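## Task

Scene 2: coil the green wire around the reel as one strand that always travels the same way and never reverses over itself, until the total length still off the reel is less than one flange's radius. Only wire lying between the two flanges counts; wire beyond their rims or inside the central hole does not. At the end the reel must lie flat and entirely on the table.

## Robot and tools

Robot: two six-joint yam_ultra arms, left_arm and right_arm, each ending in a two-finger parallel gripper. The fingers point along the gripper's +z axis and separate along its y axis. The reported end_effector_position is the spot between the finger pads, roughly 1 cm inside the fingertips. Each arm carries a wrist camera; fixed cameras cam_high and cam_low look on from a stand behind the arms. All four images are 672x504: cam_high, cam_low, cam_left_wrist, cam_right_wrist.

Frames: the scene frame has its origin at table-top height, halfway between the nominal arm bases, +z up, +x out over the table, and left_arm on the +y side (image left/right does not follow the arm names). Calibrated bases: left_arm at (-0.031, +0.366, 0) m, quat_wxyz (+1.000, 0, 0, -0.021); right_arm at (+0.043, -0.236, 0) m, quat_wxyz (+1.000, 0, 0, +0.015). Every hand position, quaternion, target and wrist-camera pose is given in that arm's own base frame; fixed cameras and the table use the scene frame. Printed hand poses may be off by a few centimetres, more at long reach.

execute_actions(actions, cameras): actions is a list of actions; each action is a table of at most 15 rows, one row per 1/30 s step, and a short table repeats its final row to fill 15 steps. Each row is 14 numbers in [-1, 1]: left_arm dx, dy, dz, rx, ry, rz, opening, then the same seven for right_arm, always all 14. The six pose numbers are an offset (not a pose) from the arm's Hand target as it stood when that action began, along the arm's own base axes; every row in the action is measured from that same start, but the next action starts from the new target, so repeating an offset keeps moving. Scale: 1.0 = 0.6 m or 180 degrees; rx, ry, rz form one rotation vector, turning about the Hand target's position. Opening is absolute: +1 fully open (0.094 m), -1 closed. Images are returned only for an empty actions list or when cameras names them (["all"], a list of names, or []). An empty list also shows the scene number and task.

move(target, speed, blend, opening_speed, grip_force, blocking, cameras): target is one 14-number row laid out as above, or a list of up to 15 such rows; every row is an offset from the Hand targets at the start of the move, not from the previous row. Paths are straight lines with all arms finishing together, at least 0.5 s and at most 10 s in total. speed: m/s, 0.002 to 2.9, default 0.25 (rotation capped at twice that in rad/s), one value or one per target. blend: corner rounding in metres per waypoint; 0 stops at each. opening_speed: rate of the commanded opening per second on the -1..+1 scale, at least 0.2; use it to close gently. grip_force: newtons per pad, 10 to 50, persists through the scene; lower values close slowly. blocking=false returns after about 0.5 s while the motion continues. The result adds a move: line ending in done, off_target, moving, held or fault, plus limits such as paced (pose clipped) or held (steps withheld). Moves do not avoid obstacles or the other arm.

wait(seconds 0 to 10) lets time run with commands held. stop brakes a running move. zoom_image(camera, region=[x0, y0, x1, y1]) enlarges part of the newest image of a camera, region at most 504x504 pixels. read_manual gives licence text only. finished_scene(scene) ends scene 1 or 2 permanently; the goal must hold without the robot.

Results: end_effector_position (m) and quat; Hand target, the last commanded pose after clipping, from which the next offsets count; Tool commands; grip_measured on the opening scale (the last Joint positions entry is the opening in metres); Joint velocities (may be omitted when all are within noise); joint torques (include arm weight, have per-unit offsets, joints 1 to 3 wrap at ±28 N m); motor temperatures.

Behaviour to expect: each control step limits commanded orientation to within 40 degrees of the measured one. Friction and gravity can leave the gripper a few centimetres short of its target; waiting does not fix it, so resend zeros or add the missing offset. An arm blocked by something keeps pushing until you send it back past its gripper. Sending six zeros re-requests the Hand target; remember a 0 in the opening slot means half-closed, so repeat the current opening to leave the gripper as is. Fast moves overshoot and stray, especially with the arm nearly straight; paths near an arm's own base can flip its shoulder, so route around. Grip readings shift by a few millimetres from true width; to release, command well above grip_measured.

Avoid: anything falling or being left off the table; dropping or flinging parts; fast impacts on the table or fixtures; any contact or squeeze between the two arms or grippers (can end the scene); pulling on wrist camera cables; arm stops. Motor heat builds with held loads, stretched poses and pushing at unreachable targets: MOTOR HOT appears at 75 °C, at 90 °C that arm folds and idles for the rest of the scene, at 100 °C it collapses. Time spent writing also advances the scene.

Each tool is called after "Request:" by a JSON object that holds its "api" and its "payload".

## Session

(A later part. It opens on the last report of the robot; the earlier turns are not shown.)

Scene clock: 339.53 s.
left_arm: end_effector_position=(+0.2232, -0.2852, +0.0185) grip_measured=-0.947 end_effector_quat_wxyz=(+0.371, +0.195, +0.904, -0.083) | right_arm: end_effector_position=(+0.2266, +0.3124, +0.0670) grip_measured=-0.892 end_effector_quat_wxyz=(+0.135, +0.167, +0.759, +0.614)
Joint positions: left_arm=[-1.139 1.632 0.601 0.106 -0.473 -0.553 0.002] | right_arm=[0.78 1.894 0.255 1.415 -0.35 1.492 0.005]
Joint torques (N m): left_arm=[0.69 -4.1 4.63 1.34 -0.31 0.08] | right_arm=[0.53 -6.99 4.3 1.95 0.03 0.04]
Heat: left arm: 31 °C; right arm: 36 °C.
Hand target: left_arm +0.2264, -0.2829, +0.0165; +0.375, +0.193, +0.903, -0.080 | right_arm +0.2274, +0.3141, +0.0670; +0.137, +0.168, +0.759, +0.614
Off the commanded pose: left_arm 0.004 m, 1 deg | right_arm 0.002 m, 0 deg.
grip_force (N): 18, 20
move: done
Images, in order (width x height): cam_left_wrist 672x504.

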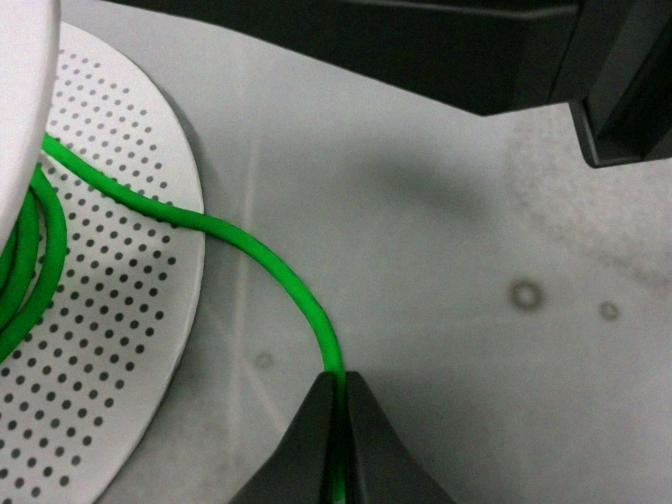

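Request:
{"api": "move", "payload": {"target": [[-0.061,0.113,0.016,0.0,0.0,-0.04,-0.97,0.0,0.0,0,0,0,0,-0.98]], "speed": 0.06, "cameras": ["cam_left_wrist","cam_high","cam_right_wrist"]}}

Request:
{"api": "zoom_image", "payload": {"camera": "cam_high", "region": [200, 170, 400, 330]}}

Scene clock: 343.57 s.
left_arm: end_effector_position=(+0.1894, -0.2183, +0.0251) grip_measured=-0.952 end_effector_quat_wxyz=(+0.368, +0.249, +0.890, -0.104) | right_arm: end_effector_position=(+0.2266, +0.3124, +0.0670) grip_measured=-0.892 end_effector_quat_wxyz=(+0.135, +0.167, +0.759, +0.614)
Joint positions: left_arm=[-1.088 1.233 0.297 0.074 -0.371 -0.403 0.002] | right_arm=[0.78 1.894 0.255 1.415 -0.35 1.492 0.005]
Joint torques (N m): left_arm=[0.68 -3.33 5.05 1.18 -0.16 0.07] | right_arm=[0.49 -6.8 4.4 1.95 0.02 0.03]
Heat: left arm: 31 °C; right arm: 36 °C.
Hand target: left_arm +0.1898, -0.2151, +0.0261; +0.369, +0.249, +0.889, -0.103 | right_arm +0.2274, +0.3141, +0.0670; +0.137, +0.168, +0.759, +0.614
Off the commanded pose: left_arm 0.003 m, 0 deg | right_arm 0.002 m, 0 deg.
grip_force (N): 18, 20
move: done
Images, in order (width x height): cam_high 672x504, cam_left_wrist 672x504, cam_right_wrist 672x504.

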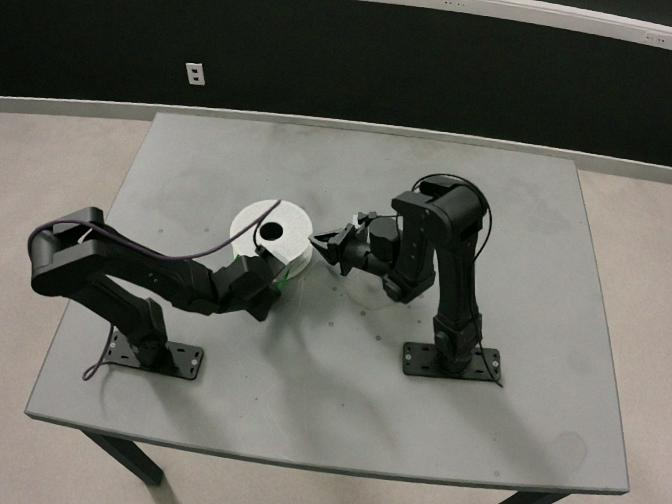

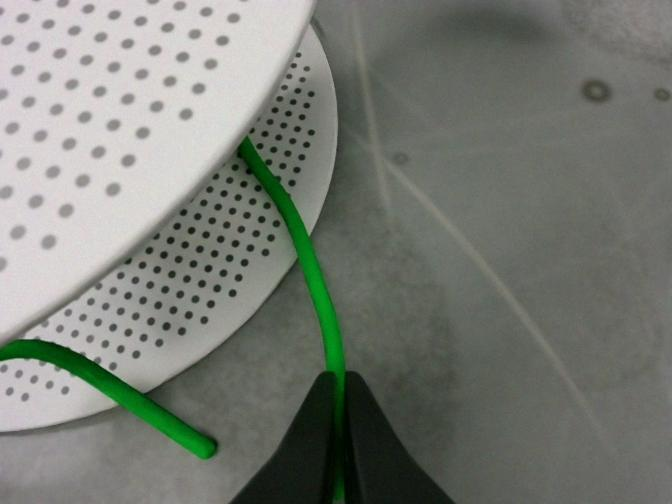

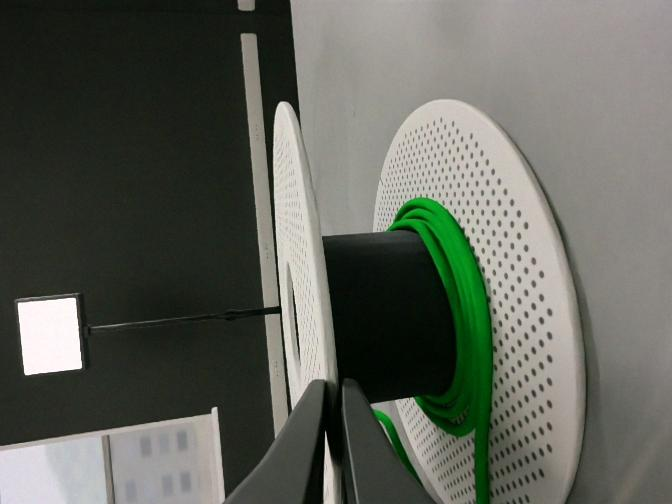

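Scaled by 2.520 from the camera's 672x504 image, which has a finer 960x720 frame.

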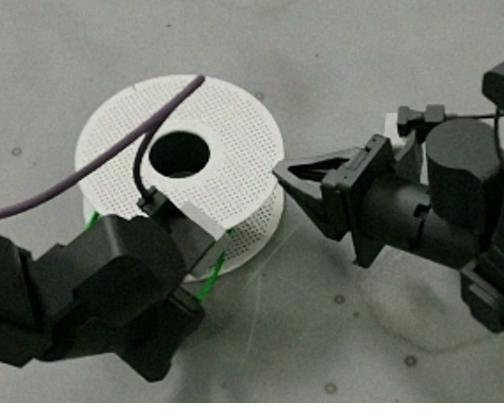

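Request:
{"api": "move", "payload": {"target": [[-0.005,0.06,0.0,0.0,0.0,-0.05,-0.97,0.0,0.0,0,0,0,0,-0.98],[0.01,0.115,-0.003,0.0,0.0,-0.1,-0.97,0.0,0.0,0,0,0,0,-0.98]], "speed": 0.06, "blend": [0.02,0], "cameras": ["cam_left_wrist","cam_high","cam_right_wrist"]}}

Request:
{"api": "zoom_image", "payload": {"camera": "cam_high", "region": [200, 170, 400, 330]}}

Scene clock: 348.40 s.
left_arm: end_effector_position=(+0.1967, -0.1471, +0.0247) grip_measured=-0.952 end_effector_quat_wxyz=(+0.350, +0.384, +0.840, -0.159) | right_arm: end_effector_position=(+0.2266, +0.3124, +0.0670) grip_measured=-0.893 end_effector_quat_wxyz=(+0.135, +0.167, +0.759, +0.614)
Joint positions: left_arm=[-0.43 0.893 0.154 -0.088 0.296 0.311 0.002] | right_arm=[0.78 1.894 0.255 1.415 -0.35 1.492 0.005]
Joint torques (N m): left_arm=[0.76 -0.42 6.38 1.19 0.25 0.11] | right_arm=[0.47 -6.95 4.38 1.95 0.01 0.04]
Heat: left arm: 31 °C; right arm: 37 °C.
Hand target: left_arm +0.1957, -0.1461, +0.0242; +0.348, +0.385, +0.840, -0.160 | right_arm +0.2274, +0.3141, +0.0670; +0.137, +0.168, +0.759, +0.614
Off the commanded pose: left_arm 0.001 m, 0 deg | right_arm 0.002 m, 0 deg.
grip_force (N): 18, 20
move: done
Images, in order (width x height): cam_high 672x504, cam_left_wrist 672x504, cam_right_wrist 672x504.

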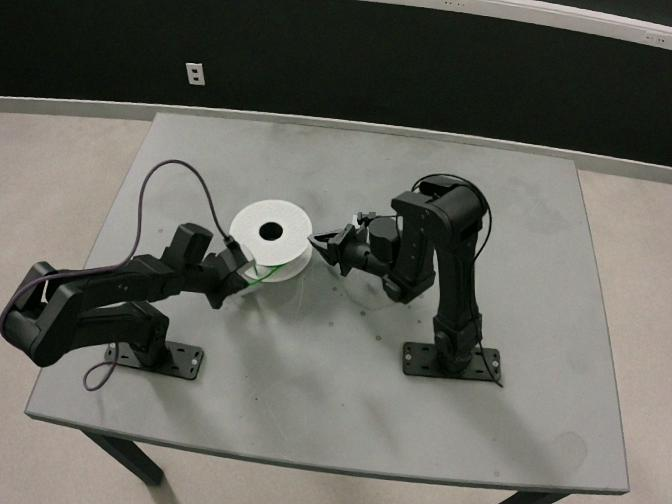

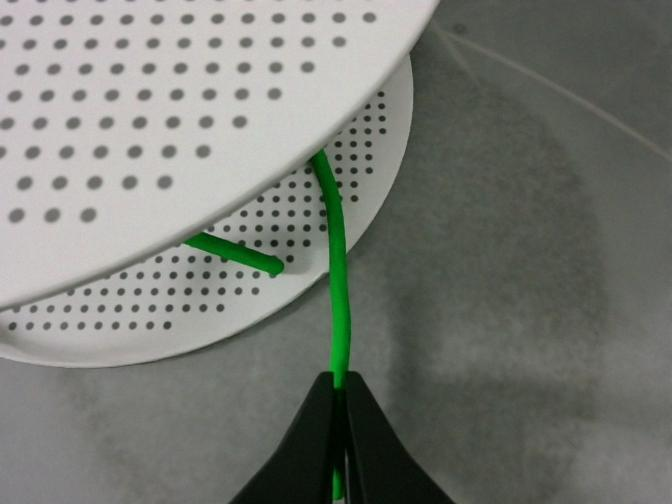

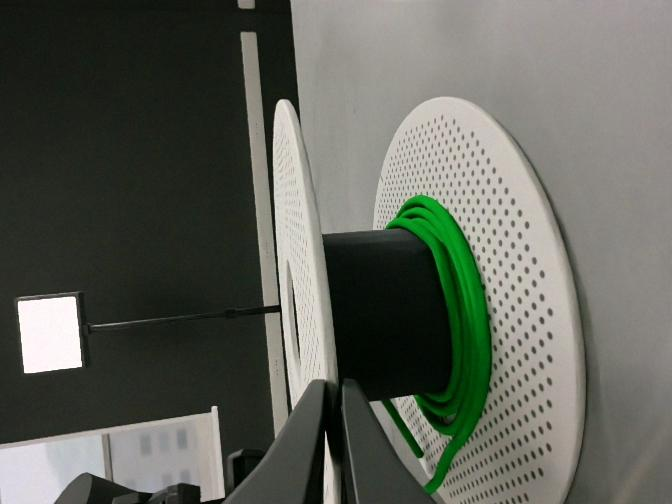

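Scaled by 2.520 from the camera's 672x504 image, which has a finer 960x720 frame.

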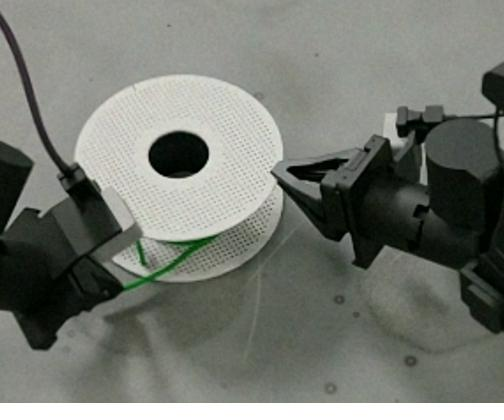

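Request:
{"api": "execute_actions", "payload": {"actions": []}}

Scene clock: 351.67 s.
left_arm: end_effector_position=(+0.1967, -0.1472, +0.0247) grip_measured=-0.952 end_effector_quat_wxyz=(+0.350, +0.384, +0.839, -0.159) | right_arm: end_effector_position=(+0.2266, +0.3124, +0.0670) grip_measured=-0.893 end_effector_quat_wxyz=(+0.135, +0.167, +0.759, +0.614)
Joint positions: left_arm=[-0.43 0.893 0.154 -0.088 0.296 0.312 0.002] | right_arm=[0.78 1.894 0.255 1.415 -0.35 1.492 0.005]
Joint velocities: within noise
Joint torques (N m): left_arm=[0.76 -0.44 6.38 1.18 0.23 0.08] | right_arm=[0.46 -6.93 4.44 1.94 0.01 0.01]
Motor temperatures (°C): left_arm=[27 30 31 25 23 24 25] | right_arm=[22 32 26 37 22 24 23]
Heat: left arm: 31 °C; right arm: 37 °C.
Hand target: left_arm +0.1957, -0.1461, +0.0242; +0.348, +0.385, +0.839, -0.160 | right_arm +0.2274, +0.3141, +0.0670; +0.137, +0.168, +0.759, +0.614
Tool commands: left_gripper/opening=-0.97 right_gripper/opening=-0.98
Off the commanded pose: left_arm 0.001 m, 0 deg | right_arm 0.002 m, 0 deg.
grip_force (N): 18, 20

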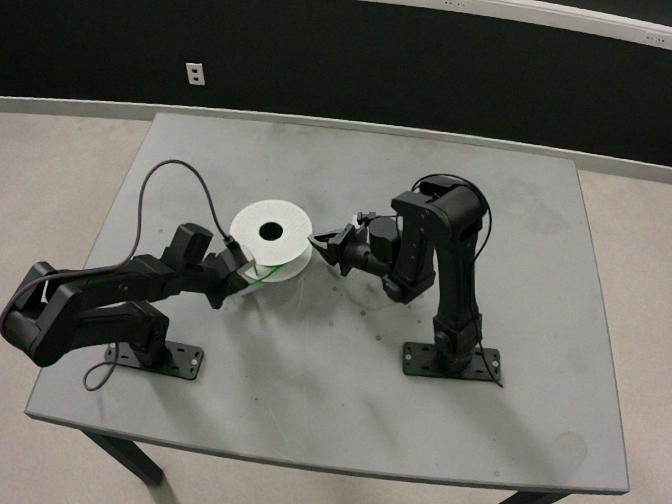

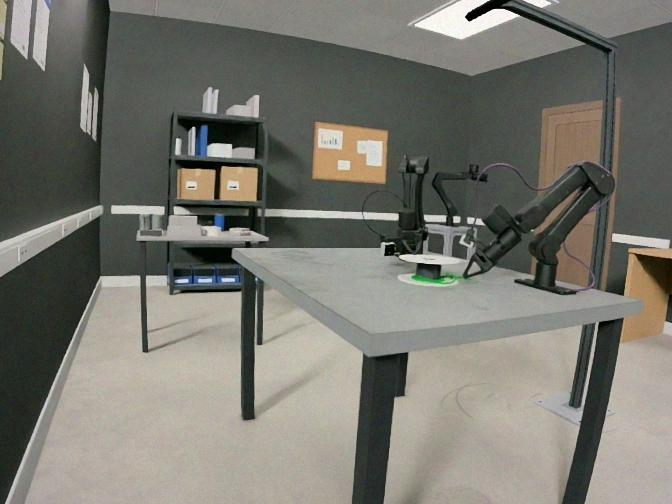

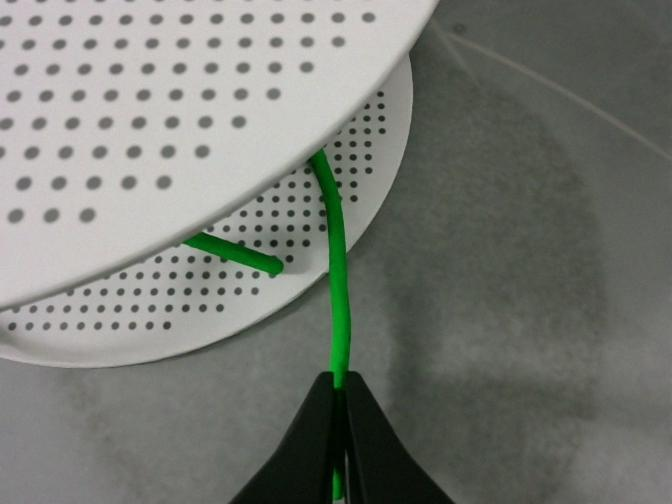

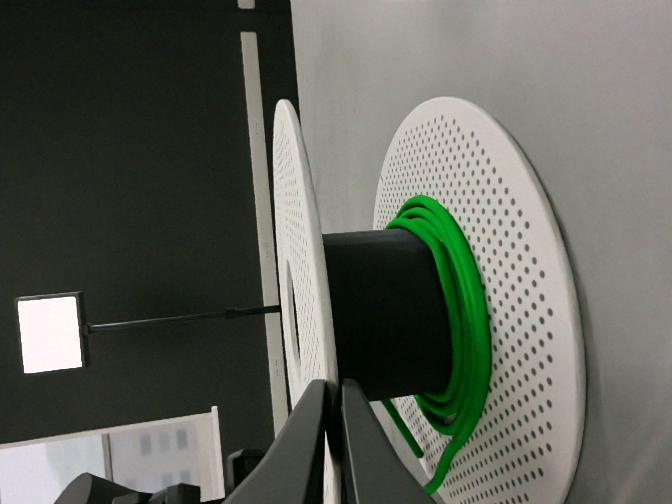

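Request:
{"api": "move", "payload": {"target": [[0,0,0,0,0,0,-0.6,0,0,0,0,0,0,-0.98]], "opening_speed": 0.3, "cameras": ["cam_left_wrist"]}}

Request:
{"api": "move", "payload": {"target": [[-0.05,0.06,0.08,0,0,0,-0.6,0,0,0,0,0,0,-0.98],[-0.08,0.18,0.12,0,0,0,-0.6,0,0,0,0,0,0,-0.98]], "blend": 0.02, "speed": 0.08, "cameras": ["cam_high","cam_low","cam_left_wrist","cam_right_wrist"]}}

Scene clock: 354.67 s.
left_arm: end_effector_position=(+0.1953, -0.1465, +0.0234) grip_measured=-0.602 end_effector_quat_wxyz=(+0.347, +0.384, +0.841, -0.159) | right_arm: end_effector_position=(+0.2266, +0.3124, +0.0670) grip_measured=-0.893 end_effector_quat_wxyz=(+0.135, +0.167, +0.759, +0.614)
Joint positions: left_arm=[-0.43 0.893 0.154 -0.096 0.296 0.312 0.019] | right_arm=[0.78 1.894 0.255 1.415 -0.35 1.492 0.005]
Joint torques (N m): left_arm=[0.76 -0.43 6.38 1.25 0.24 0.09] | right_arm=[0.49 -6.84 4.37 1.94 0.02 0.02]
Heat: left arm: 31 °C; right arm: 37 °C.
Hand target: left_arm +0.1958, -0.1461, +0.0243; +0.348, +0.385, +0.839, -0.160 | right_arm +0.2274, +0.3141, +0.0670; +0.137, +0.168, +0.759, +0.614
Off the commanded pose: left_arm 0.001 m, 0 deg | right_arm 0.002 m, 0 deg.
grip_force (N): 18, 20
move: done
Images, in order (width x height): cam_left_wrist 672x504.

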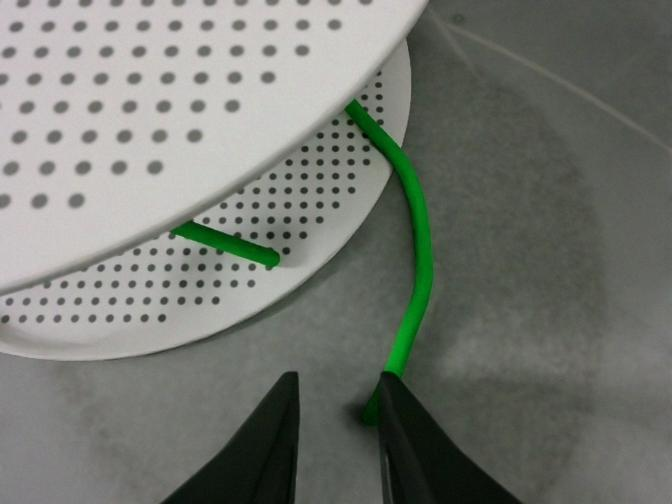

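Scene clock: 357.63 s.
left_arm: end_effector_position=(+0.1477, -0.0378, +0.0892) grip_measured=-0.602 end_effector_quat_wxyz=(+0.344, +0.385, +0.842, -0.158) | right_arm: end_effector_position=(+0.2266, +0.3124, +0.0670) grip_measured=-0.893 end_effector_quat_wxyz=(+0.135, +0.167, +0.759, +0.614)
Joint positions: left_arm=[0.715 0.801 0.481 -1.255 0.776 1.574 0.019] | right_arm=[0.78 1.894 0.255 1.415 -0.35 1.492 0.005]
Joint torques (N m): left_arm=[0.72 0.91 8.01 -0.17 0.52 0.15] | right_arm=[0.54 -6.87 4.36 1.95 0.03 0.02]
Heat: left arm: 31 °C; right arm: 37 °C.
Hand target: left_arm +0.1477, -0.0381, +0.0963; +0.348, +0.385, +0.839, -0.160 | right_arm +0.2274, +0.3141, +0.0670; +0.137, +0.168, +0.759, +0.614
Off the commanded pose: left_arm 0.007 m, 1 deg | right_arm 0.002 m, 0 deg.
grip_force (N): 18, 20
move: done

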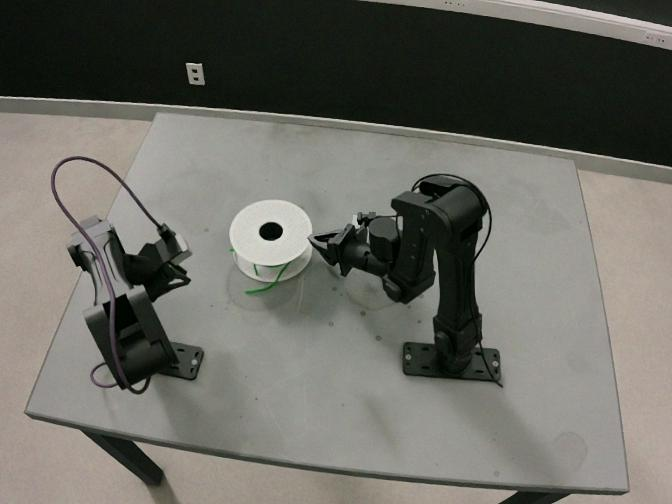

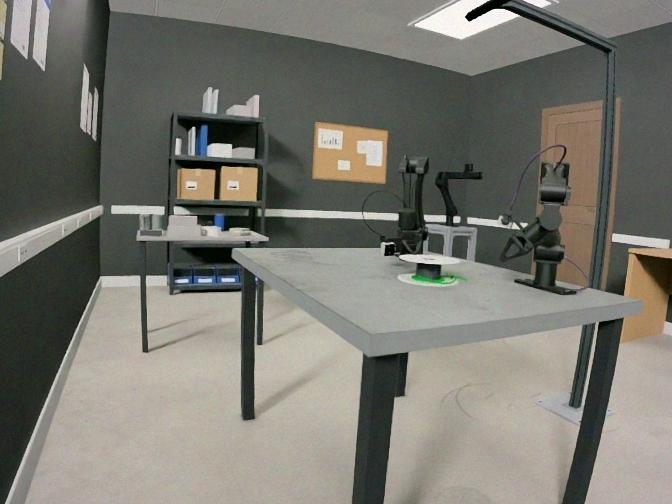

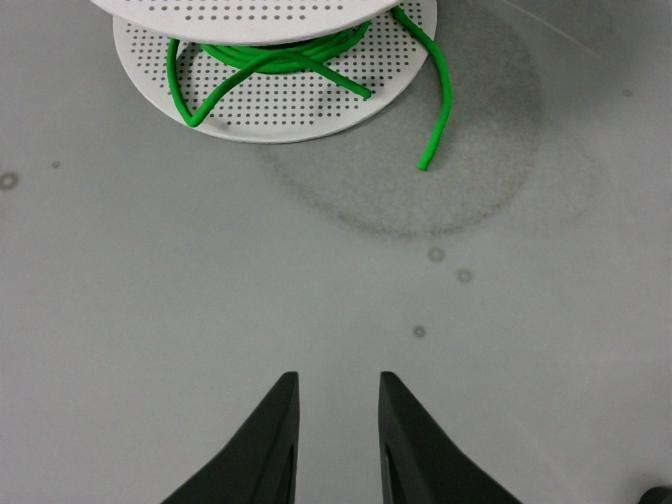

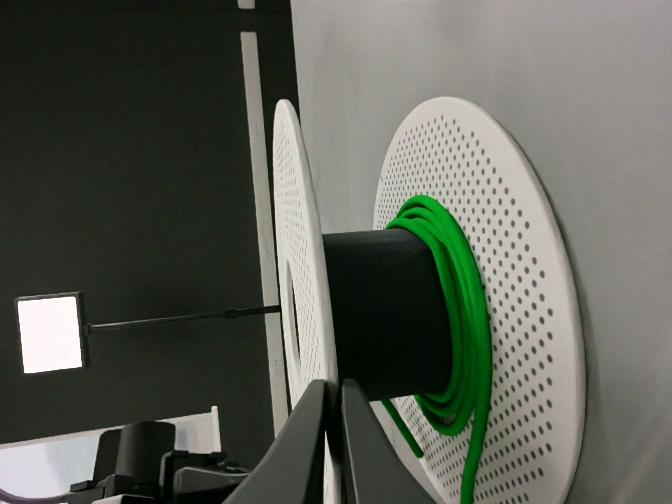

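Request:
{"api": "zoom_image", "payload": {"camera": "cam_high", "region": [210, 180, 350, 310]}}

Request:
{"api": "zoom_image", "payload": {"camera": "cam_left_wrist", "region": [100, 0, 500, 200]}}

Scaled by 3.600 from the camera's 672x504 image, which has a finer 960x720 frame.

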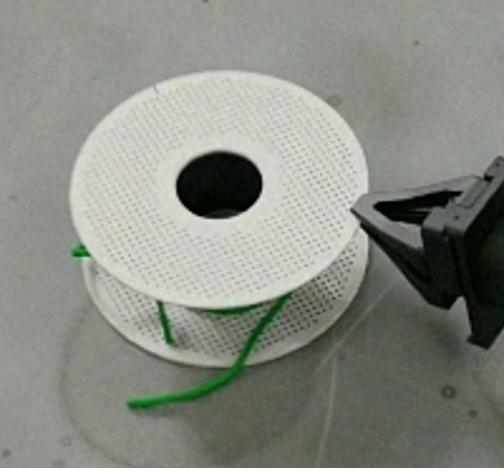

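Scaled by 1.260 from the camera's 672x504 image, which has a finer 960x720 frame.

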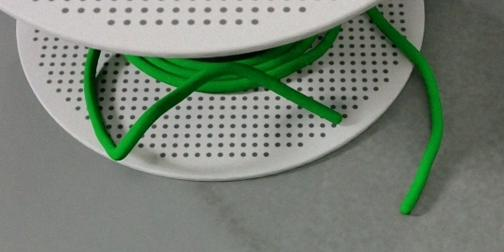

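Request:
{"api": "move", "payload": {"target": [0.0622,-0.1617,-0.102,0,0,-0.111,-0.6,0,0,0,0,0,0,-0.98], "speed": 0.12, "cameras": ["cam_left_wrist"]}}

Scene clock: 371.03 s.
left_arm: end_effector_position=(+0.1861, -0.1322, +0.0356) grip_measured=-0.602 end_effector_quat_wxyz=(+0.313, +0.524, +0.763, -0.213) | right_arm: end_effector_position=(+0.2266, +0.3124, +0.0670) grip_measured=-0.893 end_effector_quat_wxyz=(+0.135, +0.167, +0.759, +0.614)
Joint positions: left_arm=[-0.11 1.057 0.32 -0.406 0.67 0.942 0.019] | right_arm=[0.78 1.894 0.255 1.415 -0.35 1.492 0.005]
Joint torques (N m): left_arm=[-0.69 -0.7 5.27 0.92 0.45 -0.05] | right_arm=[0.5 -6.8 4.4 1.95 0.01 0.03]
Heat: left arm: 31 °C; right arm: 38 °C.
Hand target: left_arm +0.1851, -0.1352, +0.0351; +0.315, +0.525, +0.760, -0.218 | right_arm +0.2274, +0.3141, +0.0670; +0.137, +0.168, +0.759, +0.614
Off the commanded pose: left_arm 0.003 m, 1 deg | right_arm 0.002 m, 0 deg.
grip_force (N): 18, 20
move: done
Images, in order (width x height): cam_left_wrist 672x504.

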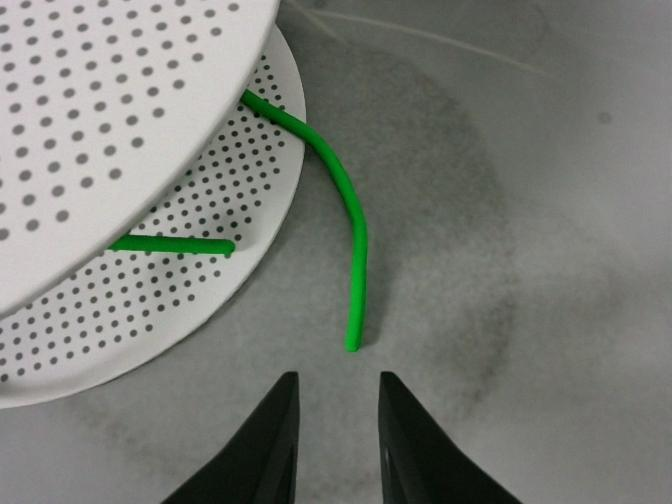

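Request:
{"api": "move", "payload": {"target": [0.0067,-0.0458,-0.041,0,0,0,-0.6,0,0,0,0,0,0,-0.98], "speed": 0.06, "cameras": ["cam_left_wrist"]}}

Scene clock: 373.67 s.
left_arm: end_effector_position=(+0.1921, -0.1636, +0.0158) grip_measured=-0.602 end_effector_quat_wxyz=(+0.323, +0.526, +0.756, -0.220) | right_arm: end_effector_position=(+0.2266, +0.3124, +0.0670) grip_measured=-0.893 end_effector_quat_wxyz=(+0.135, +0.167, +0.759, +0.614)
Joint positions: left_arm=[-0.29 1.192 0.248 -0.066 0.607 0.746 0.019] | right_arm=[0.78 1.894 0.255 1.415 -0.35 1.492 0.005]
Joint torques (N m): left_arm=[-0.65 -0.98 4.52 1.12 0.15 -0.01] | right_arm=[0.5 -6.82 4.41 1.96 0.03 0.03]
Heat: left arm: 31 °C; right arm: 38 °C.
Hand target: left_arm +0.1891, -0.1626, +0.0105; +0.315, +0.525, +0.760, -0.218 | right_arm +0.2274, +0.3141, +0.0670; +0.137, +0.168, +0.759, +0.614
Off the commanded pose: left_arm 0.006 m, 1 deg | right_arm 0.002 m, 0 deg.
grip_force (N): 18, 20
move: done
Images, in order (width x height): cam_left_wrist 672x504.

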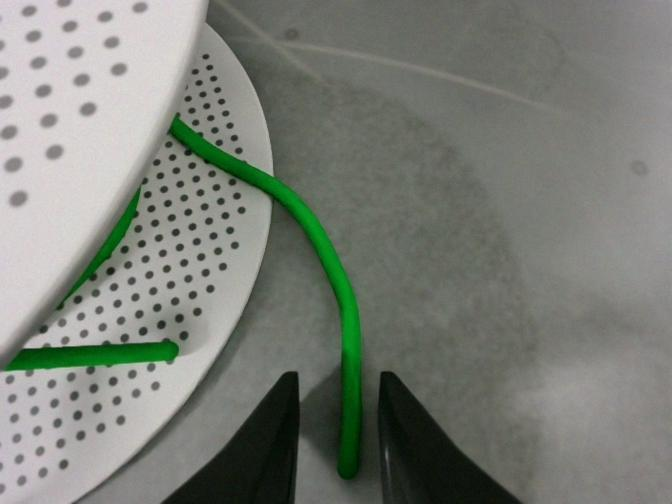

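Request:
{"api": "move", "payload": {"target": [[-0.003,0,-0.007,0,0,0,-0.6,0,0,0,0,0,0,-0.98],[-0.003,0,-0.007,0,0,0,-0.97,0,0,0,0,0,0,-0.98]], "speed": 0.06, "opening_speed": 0.4, "cameras": ["cam_left_wrist"]}}

Scene clock: 376.87 s.
left_arm: end_effector_position=(+0.1947, -0.1652, +0.0156) grip_measured=-0.928 end_effector_quat_wxyz=(+0.333, +0.527, +0.751, -0.218) | right_arm: end_effector_position=(+0.2266, +0.3124, +0.0670) grip_measured=-0.893 end_effector_quat_wxyz=(+0.135, +0.167, +0.759, +0.614)
Joint positions: left_arm=[-0.293 1.201 0.236 -0.019 0.608 0.741 0.003] | right_arm=[0.78 1.894 0.255 1.415 -0.35 1.492 0.005]
Joint torques (N m): left_arm=[-0.65 -0.84 4.1 0.94 0.11 -0.04] | right_arm=[0.5 -6.89 4.34 1.94 0.03 0.01]
Heat: left arm: 31 °C; right arm: 38 °C.
Hand target: left_arm +0.1873, -0.1626, +0.0063; +0.315, +0.525, +0.760, -0.218 | right_arm +0.2274, +0.3141, +0.0670; +0.137, +0.168, +0.759, +0.614
Off the commanded pose: left_arm 0.012 m, 2 deg | right_arm 0.002 m, 0 deg.
grip_force (N): 18, 20
move: off_target (left_arm); target 2's new opening was sent with left_arm's hand 0.012 m and 2 deg from that target
Images, in order (width x height): cam_left_wrist 672x504.

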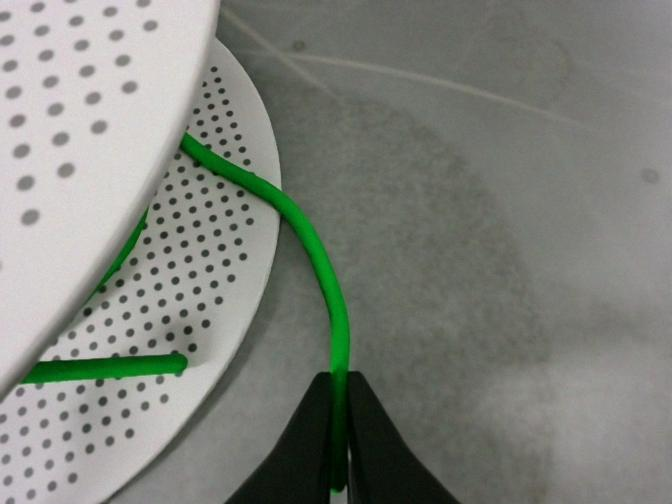

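Request:
{"api": "move", "payload": {"target": [[0.003,0.01,0.036,0,0,0,-0.97,0,0,0,0,0,0,-0.98],[0.04,0.07,0.03,-0.04,-0.015,0.025,-0.97,0,0,0,0,0,0,-0.98]], "speed": 0.07, "blend": 0.02, "cameras": ["cam_left_wrist"]}}

Scene clock: 384.07 s.
left_arm: end_effector_position=(+0.2082, -0.1197, +0.0204) grip_measured=-0.931 end_effector_quat_wxyz=(+0.362, +0.477, +0.765, -0.237) | right_arm: end_effector_position=(+0.2266, +0.3124, +0.0670) grip_measured=-0.893 end_effector_quat_wxyz=(+0.135, +0.167, +0.759, +0.614)
Joint positions: left_arm=[0.048 1.243 0.252 -0.141 0.809 0.972 0.003] | right_arm=[0.78 1.894 0.255 1.415 -0.35 1.492 0.005]
Joint torques (N m): left_arm=[0.75 -1.25 5.35 0.95 0.66 0.12] | right_arm=[0.53 -6.9 4.38 1.95 0.02 0.02]
Heat: left arm: 31 °C; right arm: 38 °C.
Hand target: left_arm +0.2112, -0.1206, +0.0243; +0.374, +0.479, +0.757, -0.240 | right_arm +0.2274, +0.3141, +0.0670; +0.137, +0.168, +0.759, +0.614
Off the commanded pose: left_arm 0.005 m, 2 deg | right_arm 0.002 m, 0 deg.
grip_force (N): 18, 20
move: done; blend cut to 0.0111 m at target 1
Images, in order (width x height): cam_left_wrist 672x504.

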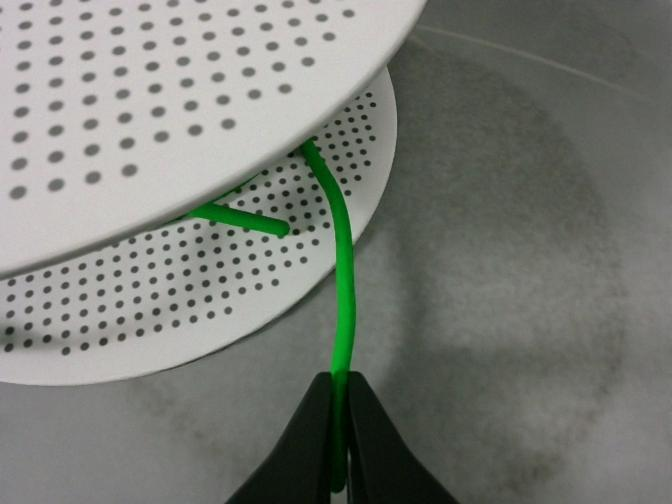

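Request:
{"api": "move", "payload": {"target": [0.075,0.018,0.008,-0.05,-0.02,0.035,-0.97,0,0,0,0,0,0,-0.98], "speed": 0.06, "cameras": ["cam_left_wrist","cam_high"]}}

Scene clock: 389.53 s.
left_arm: end_effector_position=(+0.2534, -0.1097, +0.0251) grip_measured=-0.931 end_effector_quat_wxyz=(+0.437, +0.415, +0.755, -0.259) | right_arm: end_effector_position=(+0.2266, +0.3124, +0.0670) grip_measured=-0.893 end_effector_quat_wxyz=(+0.135, +0.167, +0.759, +0.614)
Joint positions: left_arm=[0.144 1.486 0.252 0.265 0.943 0.834 0.003] | right_arm=[0.78 1.894 0.255 1.415 -0.35 1.492 0.005]
Joint torques (N m): left_arm=[0.68 -2.24 4.51 1.17 0.66 -0.06] | right_arm=[0.55 -6.97 4.29 1.94 0.01 0.01]
Heat: left arm: 30 °C; right arm: 39 °C.
Hand target: left_arm +0.2563, -0.1097, +0.0290; +0.446, +0.413, +0.749, -0.263 | right_arm +0.2274, +0.3141, +0.0670; +0.137, +0.168, +0.759, +0.614
Off the commanded pose: left_arm 0.005 m, 1 deg | right_arm 0.002 m, 0 deg.
grip_force (N): 18, 20
move: done
Images, in order (width x height): cam_high 672x504, cam_left_wrist 672x504.

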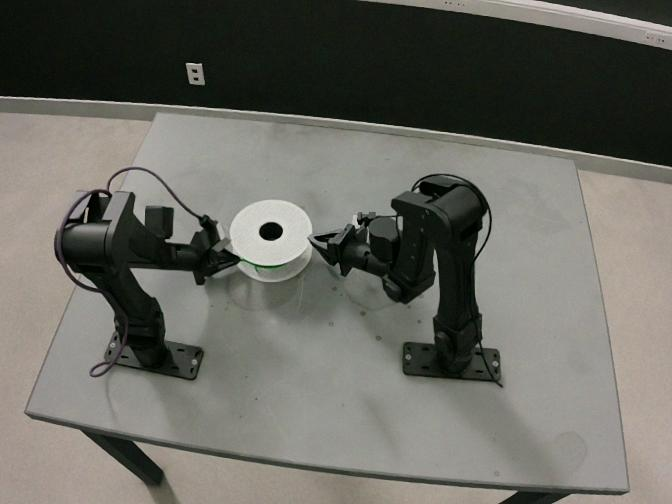

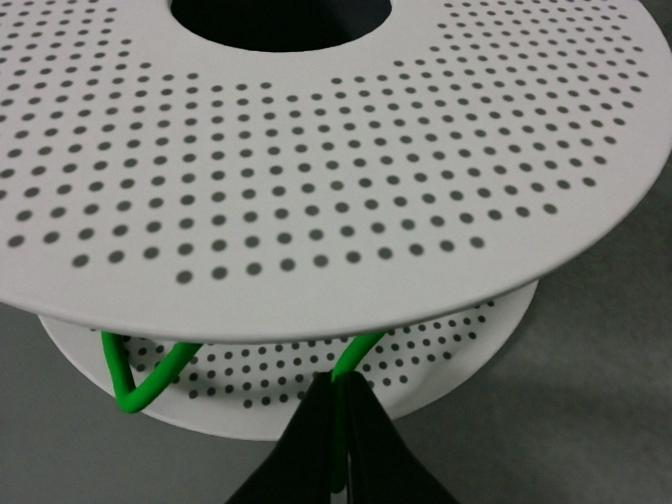

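Request:
{"api": "move", "payload": {"target": [[0.010,-0.016,-0.004,0,0,0,-0.97,0,0,0,0,0,0,-0.98],[0.010,-0.016,-0.004,0,0,0,-0.7,0,0,0,0,0,0,-0.98]], "speed": 0.04, "opening_speed": 0.3, "cameras": ["cam_left_wrist"]}}

Request:
{"api": "move", "payload": {"target": [[-0.05,0.09,0.02,0,0,0,-0.7,0,0,0,0,0,0,-0.98],[-0.09,0.13,0.06,0.03,0.01,0,-0.7,0,0,0,0,0,0,-0.98]], "speed": 0.08, "blend": 0.02, "cameras": ["cam_left_wrist","cam_high"]}}

Scene clock: 393.20 s.
left_arm: end_effector_position=(+0.2622, -0.1166, +0.0258) grip_measured=-0.702 end_effector_quat_wxyz=(+0.444, +0.410, +0.753, -0.259) | right_arm: end_effector_position=(+0.2266, +0.3124, +0.0670) grip_measured=-0.893 end_effector_quat_wxyz=(+0.135, +0.167, +0.759, +0.614)
Joint positions: left_arm=[0.103 1.525 0.252 0.376 0.923 0.755 0.014] | right_arm=[0.78 1.894 0.255 1.415 -0.35 1.492 0.005]
Joint torques (N m): left_arm=[-0.68 -2.41 4.05 1.23 0.47 -0.04] | right_arm=[0.53 -6.84 4.41 1.95 0 0.04]
Heat: left arm: 30 °C; right arm: 39 °C.
Hand target: left_arm +0.2622, -0.1194, +0.0266; +0.446, +0.413, +0.749, -0.263 | right_arm +0.2274, +0.3141, +0.0670; +0.137, +0.168, +0.759, +0.614
Off the commanded pose: left_arm 0.003 m, 1 deg | right_arm 0.002 m, 0 deg.
grip_force (N): 18, 20
move: done
Images, in order (width x height): cam_left_wrist 672x504.

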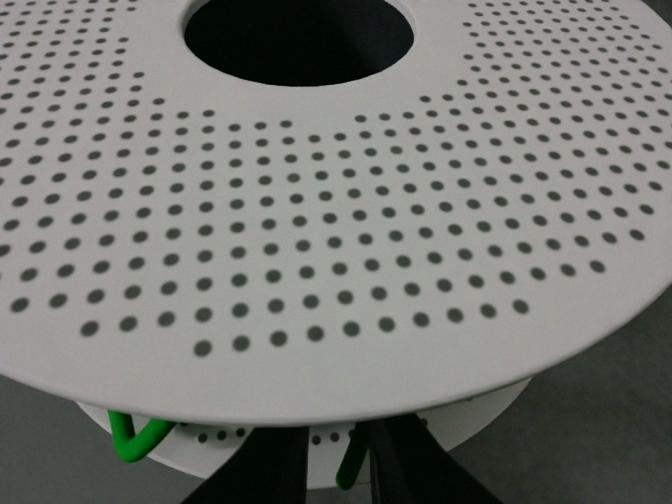

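Scene clock: 395.60 s.
left_arm: end_effector_position=(+0.2032, -0.0445, +0.0563) grip_measured=-0.702 end_effector_quat_wxyz=(+0.405, +0.430, +0.772, -0.236) | right_arm: end_effector_position=(+0.2266, +0.3124, +0.0670) grip_measured=-0.893 end_effector_quat_wxyz=(+0.135, +0.167, +0.759, +0.614)
Joint positions: left_arm=[0.578 1.308 0.45 -0.776 0.975 1.627 0.014] | right_arm=[0.78 1.894 0.255 1.415 -0.35 1.492 0.005]
Joint torques (N m): left_arm=[0.75 -1.47 6.98 -0.07 0.68 0.11] | right_arm=[0.53 -6.9 4.34 1.94 0.02 0.03]
Heat: left arm: 30 °C; right arm: 39 °C.
Hand target: left_arm +0.2083, -0.0414, +0.0627; +0.415, +0.430, +0.767, -0.234 | right_arm +0.2274, +0.3141, +0.0670; +0.137, +0.168, +0.759, +0.614
Off the commanded pose: left_arm 0.009 m, 1 deg | right_arm 0.002 m, 0 deg.
grip_force (N): 18, 20
move: done
Images, in order (width x height): cam_high 672x504, cam_left_wrist 672x504.

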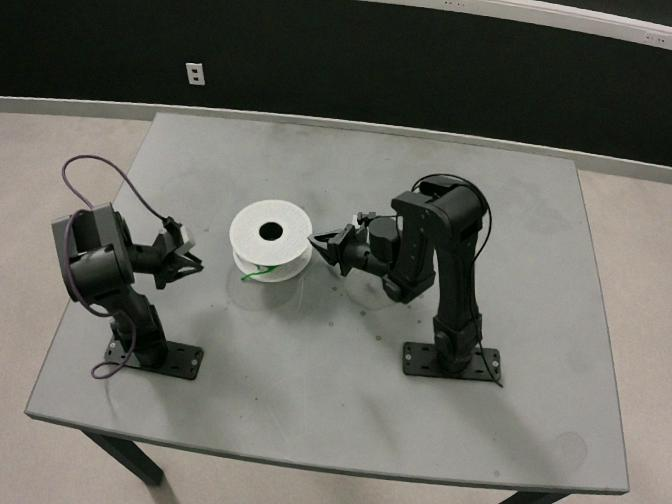

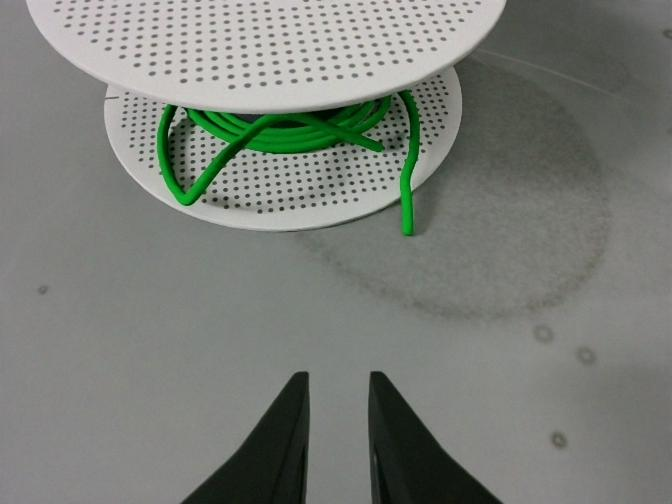

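Request:
{"api": "move", "payload": {"target": [[0,0,0,0,0,0,-0.7,0,0,0,0,0,0,-0.3]], "opening_speed": 0.3, "cameras": ["cam_right_wrist"]}}

Request:
{"api": "move", "payload": {"target": [[0,0,0,0,0,0,-0.7,-0.0635,-0.136,0.003,0,0,0,-0.3],[0,0,0,0,0,0,-0.7,-0.085,-0.181,0.06,0,0,0,-0.3]], "speed": 0.06, "blend": 0.02, "cameras": ["all"]}}

Scene clock: 399.43 s.
left_arm: end_effector_position=(+0.2031, -0.0445, +0.0563) grip_measured=-0.702 end_effector_quat_wxyz=(+0.405, +0.430, +0.772, -0.236) | right_arm: end_effector_position=(+0.2264, +0.3122, +0.0656) grip_measured=-0.302 end_effector_quat_wxyz=(+0.134, +0.168, +0.761, +0.612)
Joint positions: left_arm=[0.578 1.308 0.45 -0.777 0.975 1.629 0.014] | right_arm=[0.78 1.894 0.255 1.408 -0.35 1.492 0.033]
Joint torques (N m): left_arm=[0.72 -1.46 6.99 -0.1 0.68 0.11] | right_arm=[0.46 -6.97 4.37 2.03 0.01 0.04]
Heat: left arm: 30 °C; right arm: 39 °C.
Hand target: left_arm +0.2083, -0.0414, +0.0627; +0.415, +0.430, +0.767, -0.234 | right_arm +0.2274, +0.3141, +0.0670; +0.137, +0.168, +0.759, +0.614
Off the commanded pose: left_arm 0.009 m, 1 deg | right_arm 0.003 m, 0 deg.
grip_force (N): 18, 20
move: done
Images, in order (width x height): cam_right_wrist 672x504.

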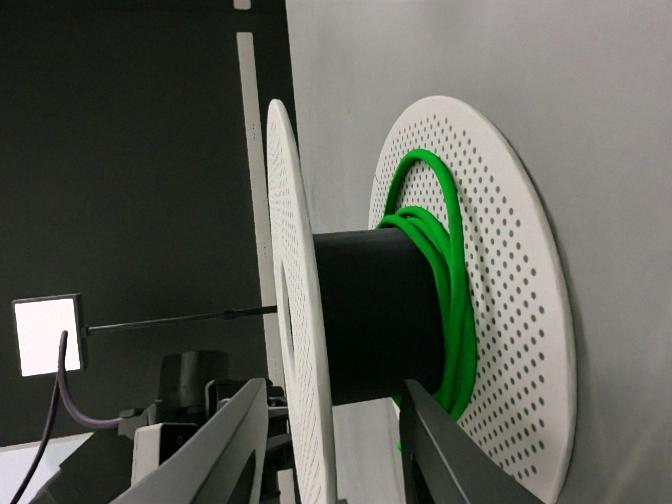

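Scene clock: 403.30 s.
left_arm: end_effector_position=(+0.2031, -0.0445, +0.0563) grip_measured=-0.702 end_effector_quat_wxyz=(+0.405, +0.430, +0.772, -0.236) | right_arm: end_effector_position=(+0.1762, +0.2084, +0.1071) grip_measured=-0.302 end_effector_quat_wxyz=(+0.119, +0.162, +0.771, +0.604)
Joint positions: left_arm=[0.578 1.308 0.45 -0.777 0.975 1.629 0.014] | right_arm=[0.405 0.824 0 0.492 -0.736 1.356 0.033]
Joint torques (N m): left_arm=[0.73 -1.47 6.98 -0.11 0.68 0.11] | right_arm=[-0.4 -1.76 7.17 1.61 -0.06 -0.18]
Heat: left arm: 30 °C; right arm: 39 °C.
Hand target: left_arm +0.2083, -0.0414, +0.0627; +0.415, +0.430, +0.767, -0.234 | right_arm +0.1764, +0.2056, +0.1031; +0.137, +0.168, +0.759, +0.614
Off the commanded pose: left_arm 0.009 m, 1 deg | right_arm 0.005 m, 3 deg.
joint sent to its limit (right arm) — joint 3 (elbow), lower limit, where the elbow is as bent as it goes. The joint targets are off in orientation, not in position.
grip_force (N): 18, 20
move: off_target (right_arm)

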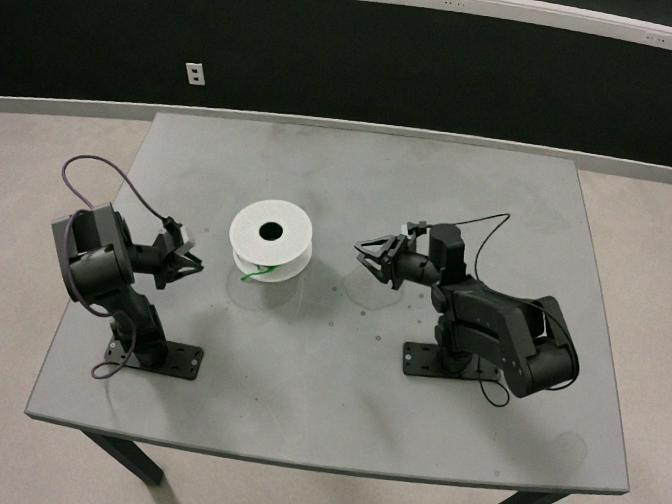

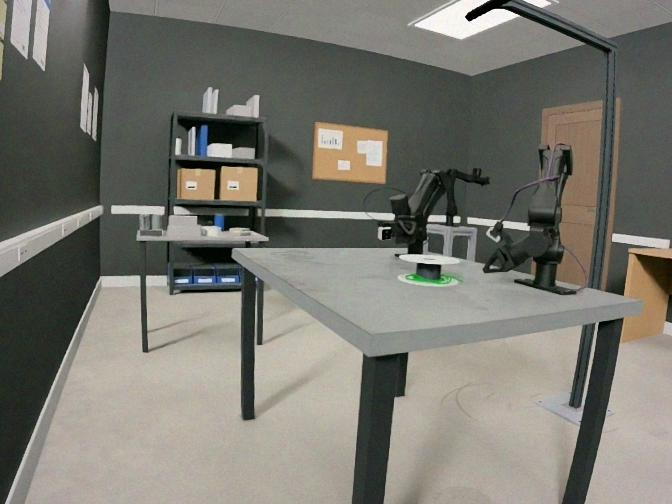

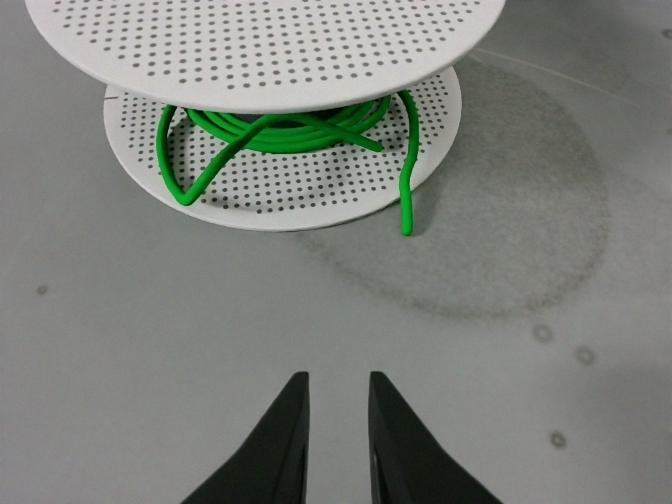

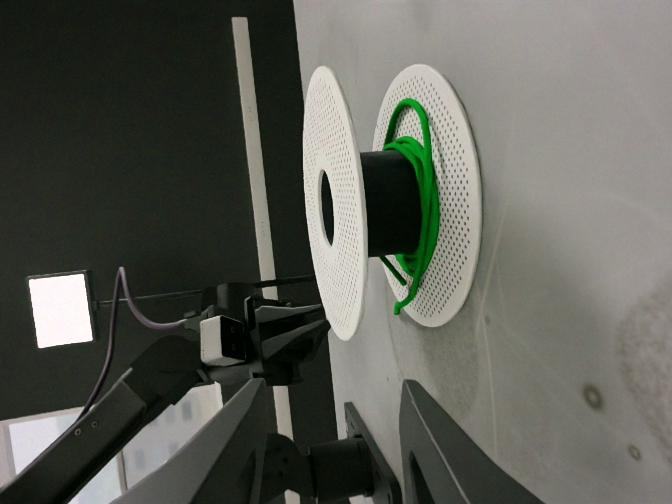

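Request:
{"api": "finished_scene", "payload": {"scene": 2}}

The scene is finished: the task was done.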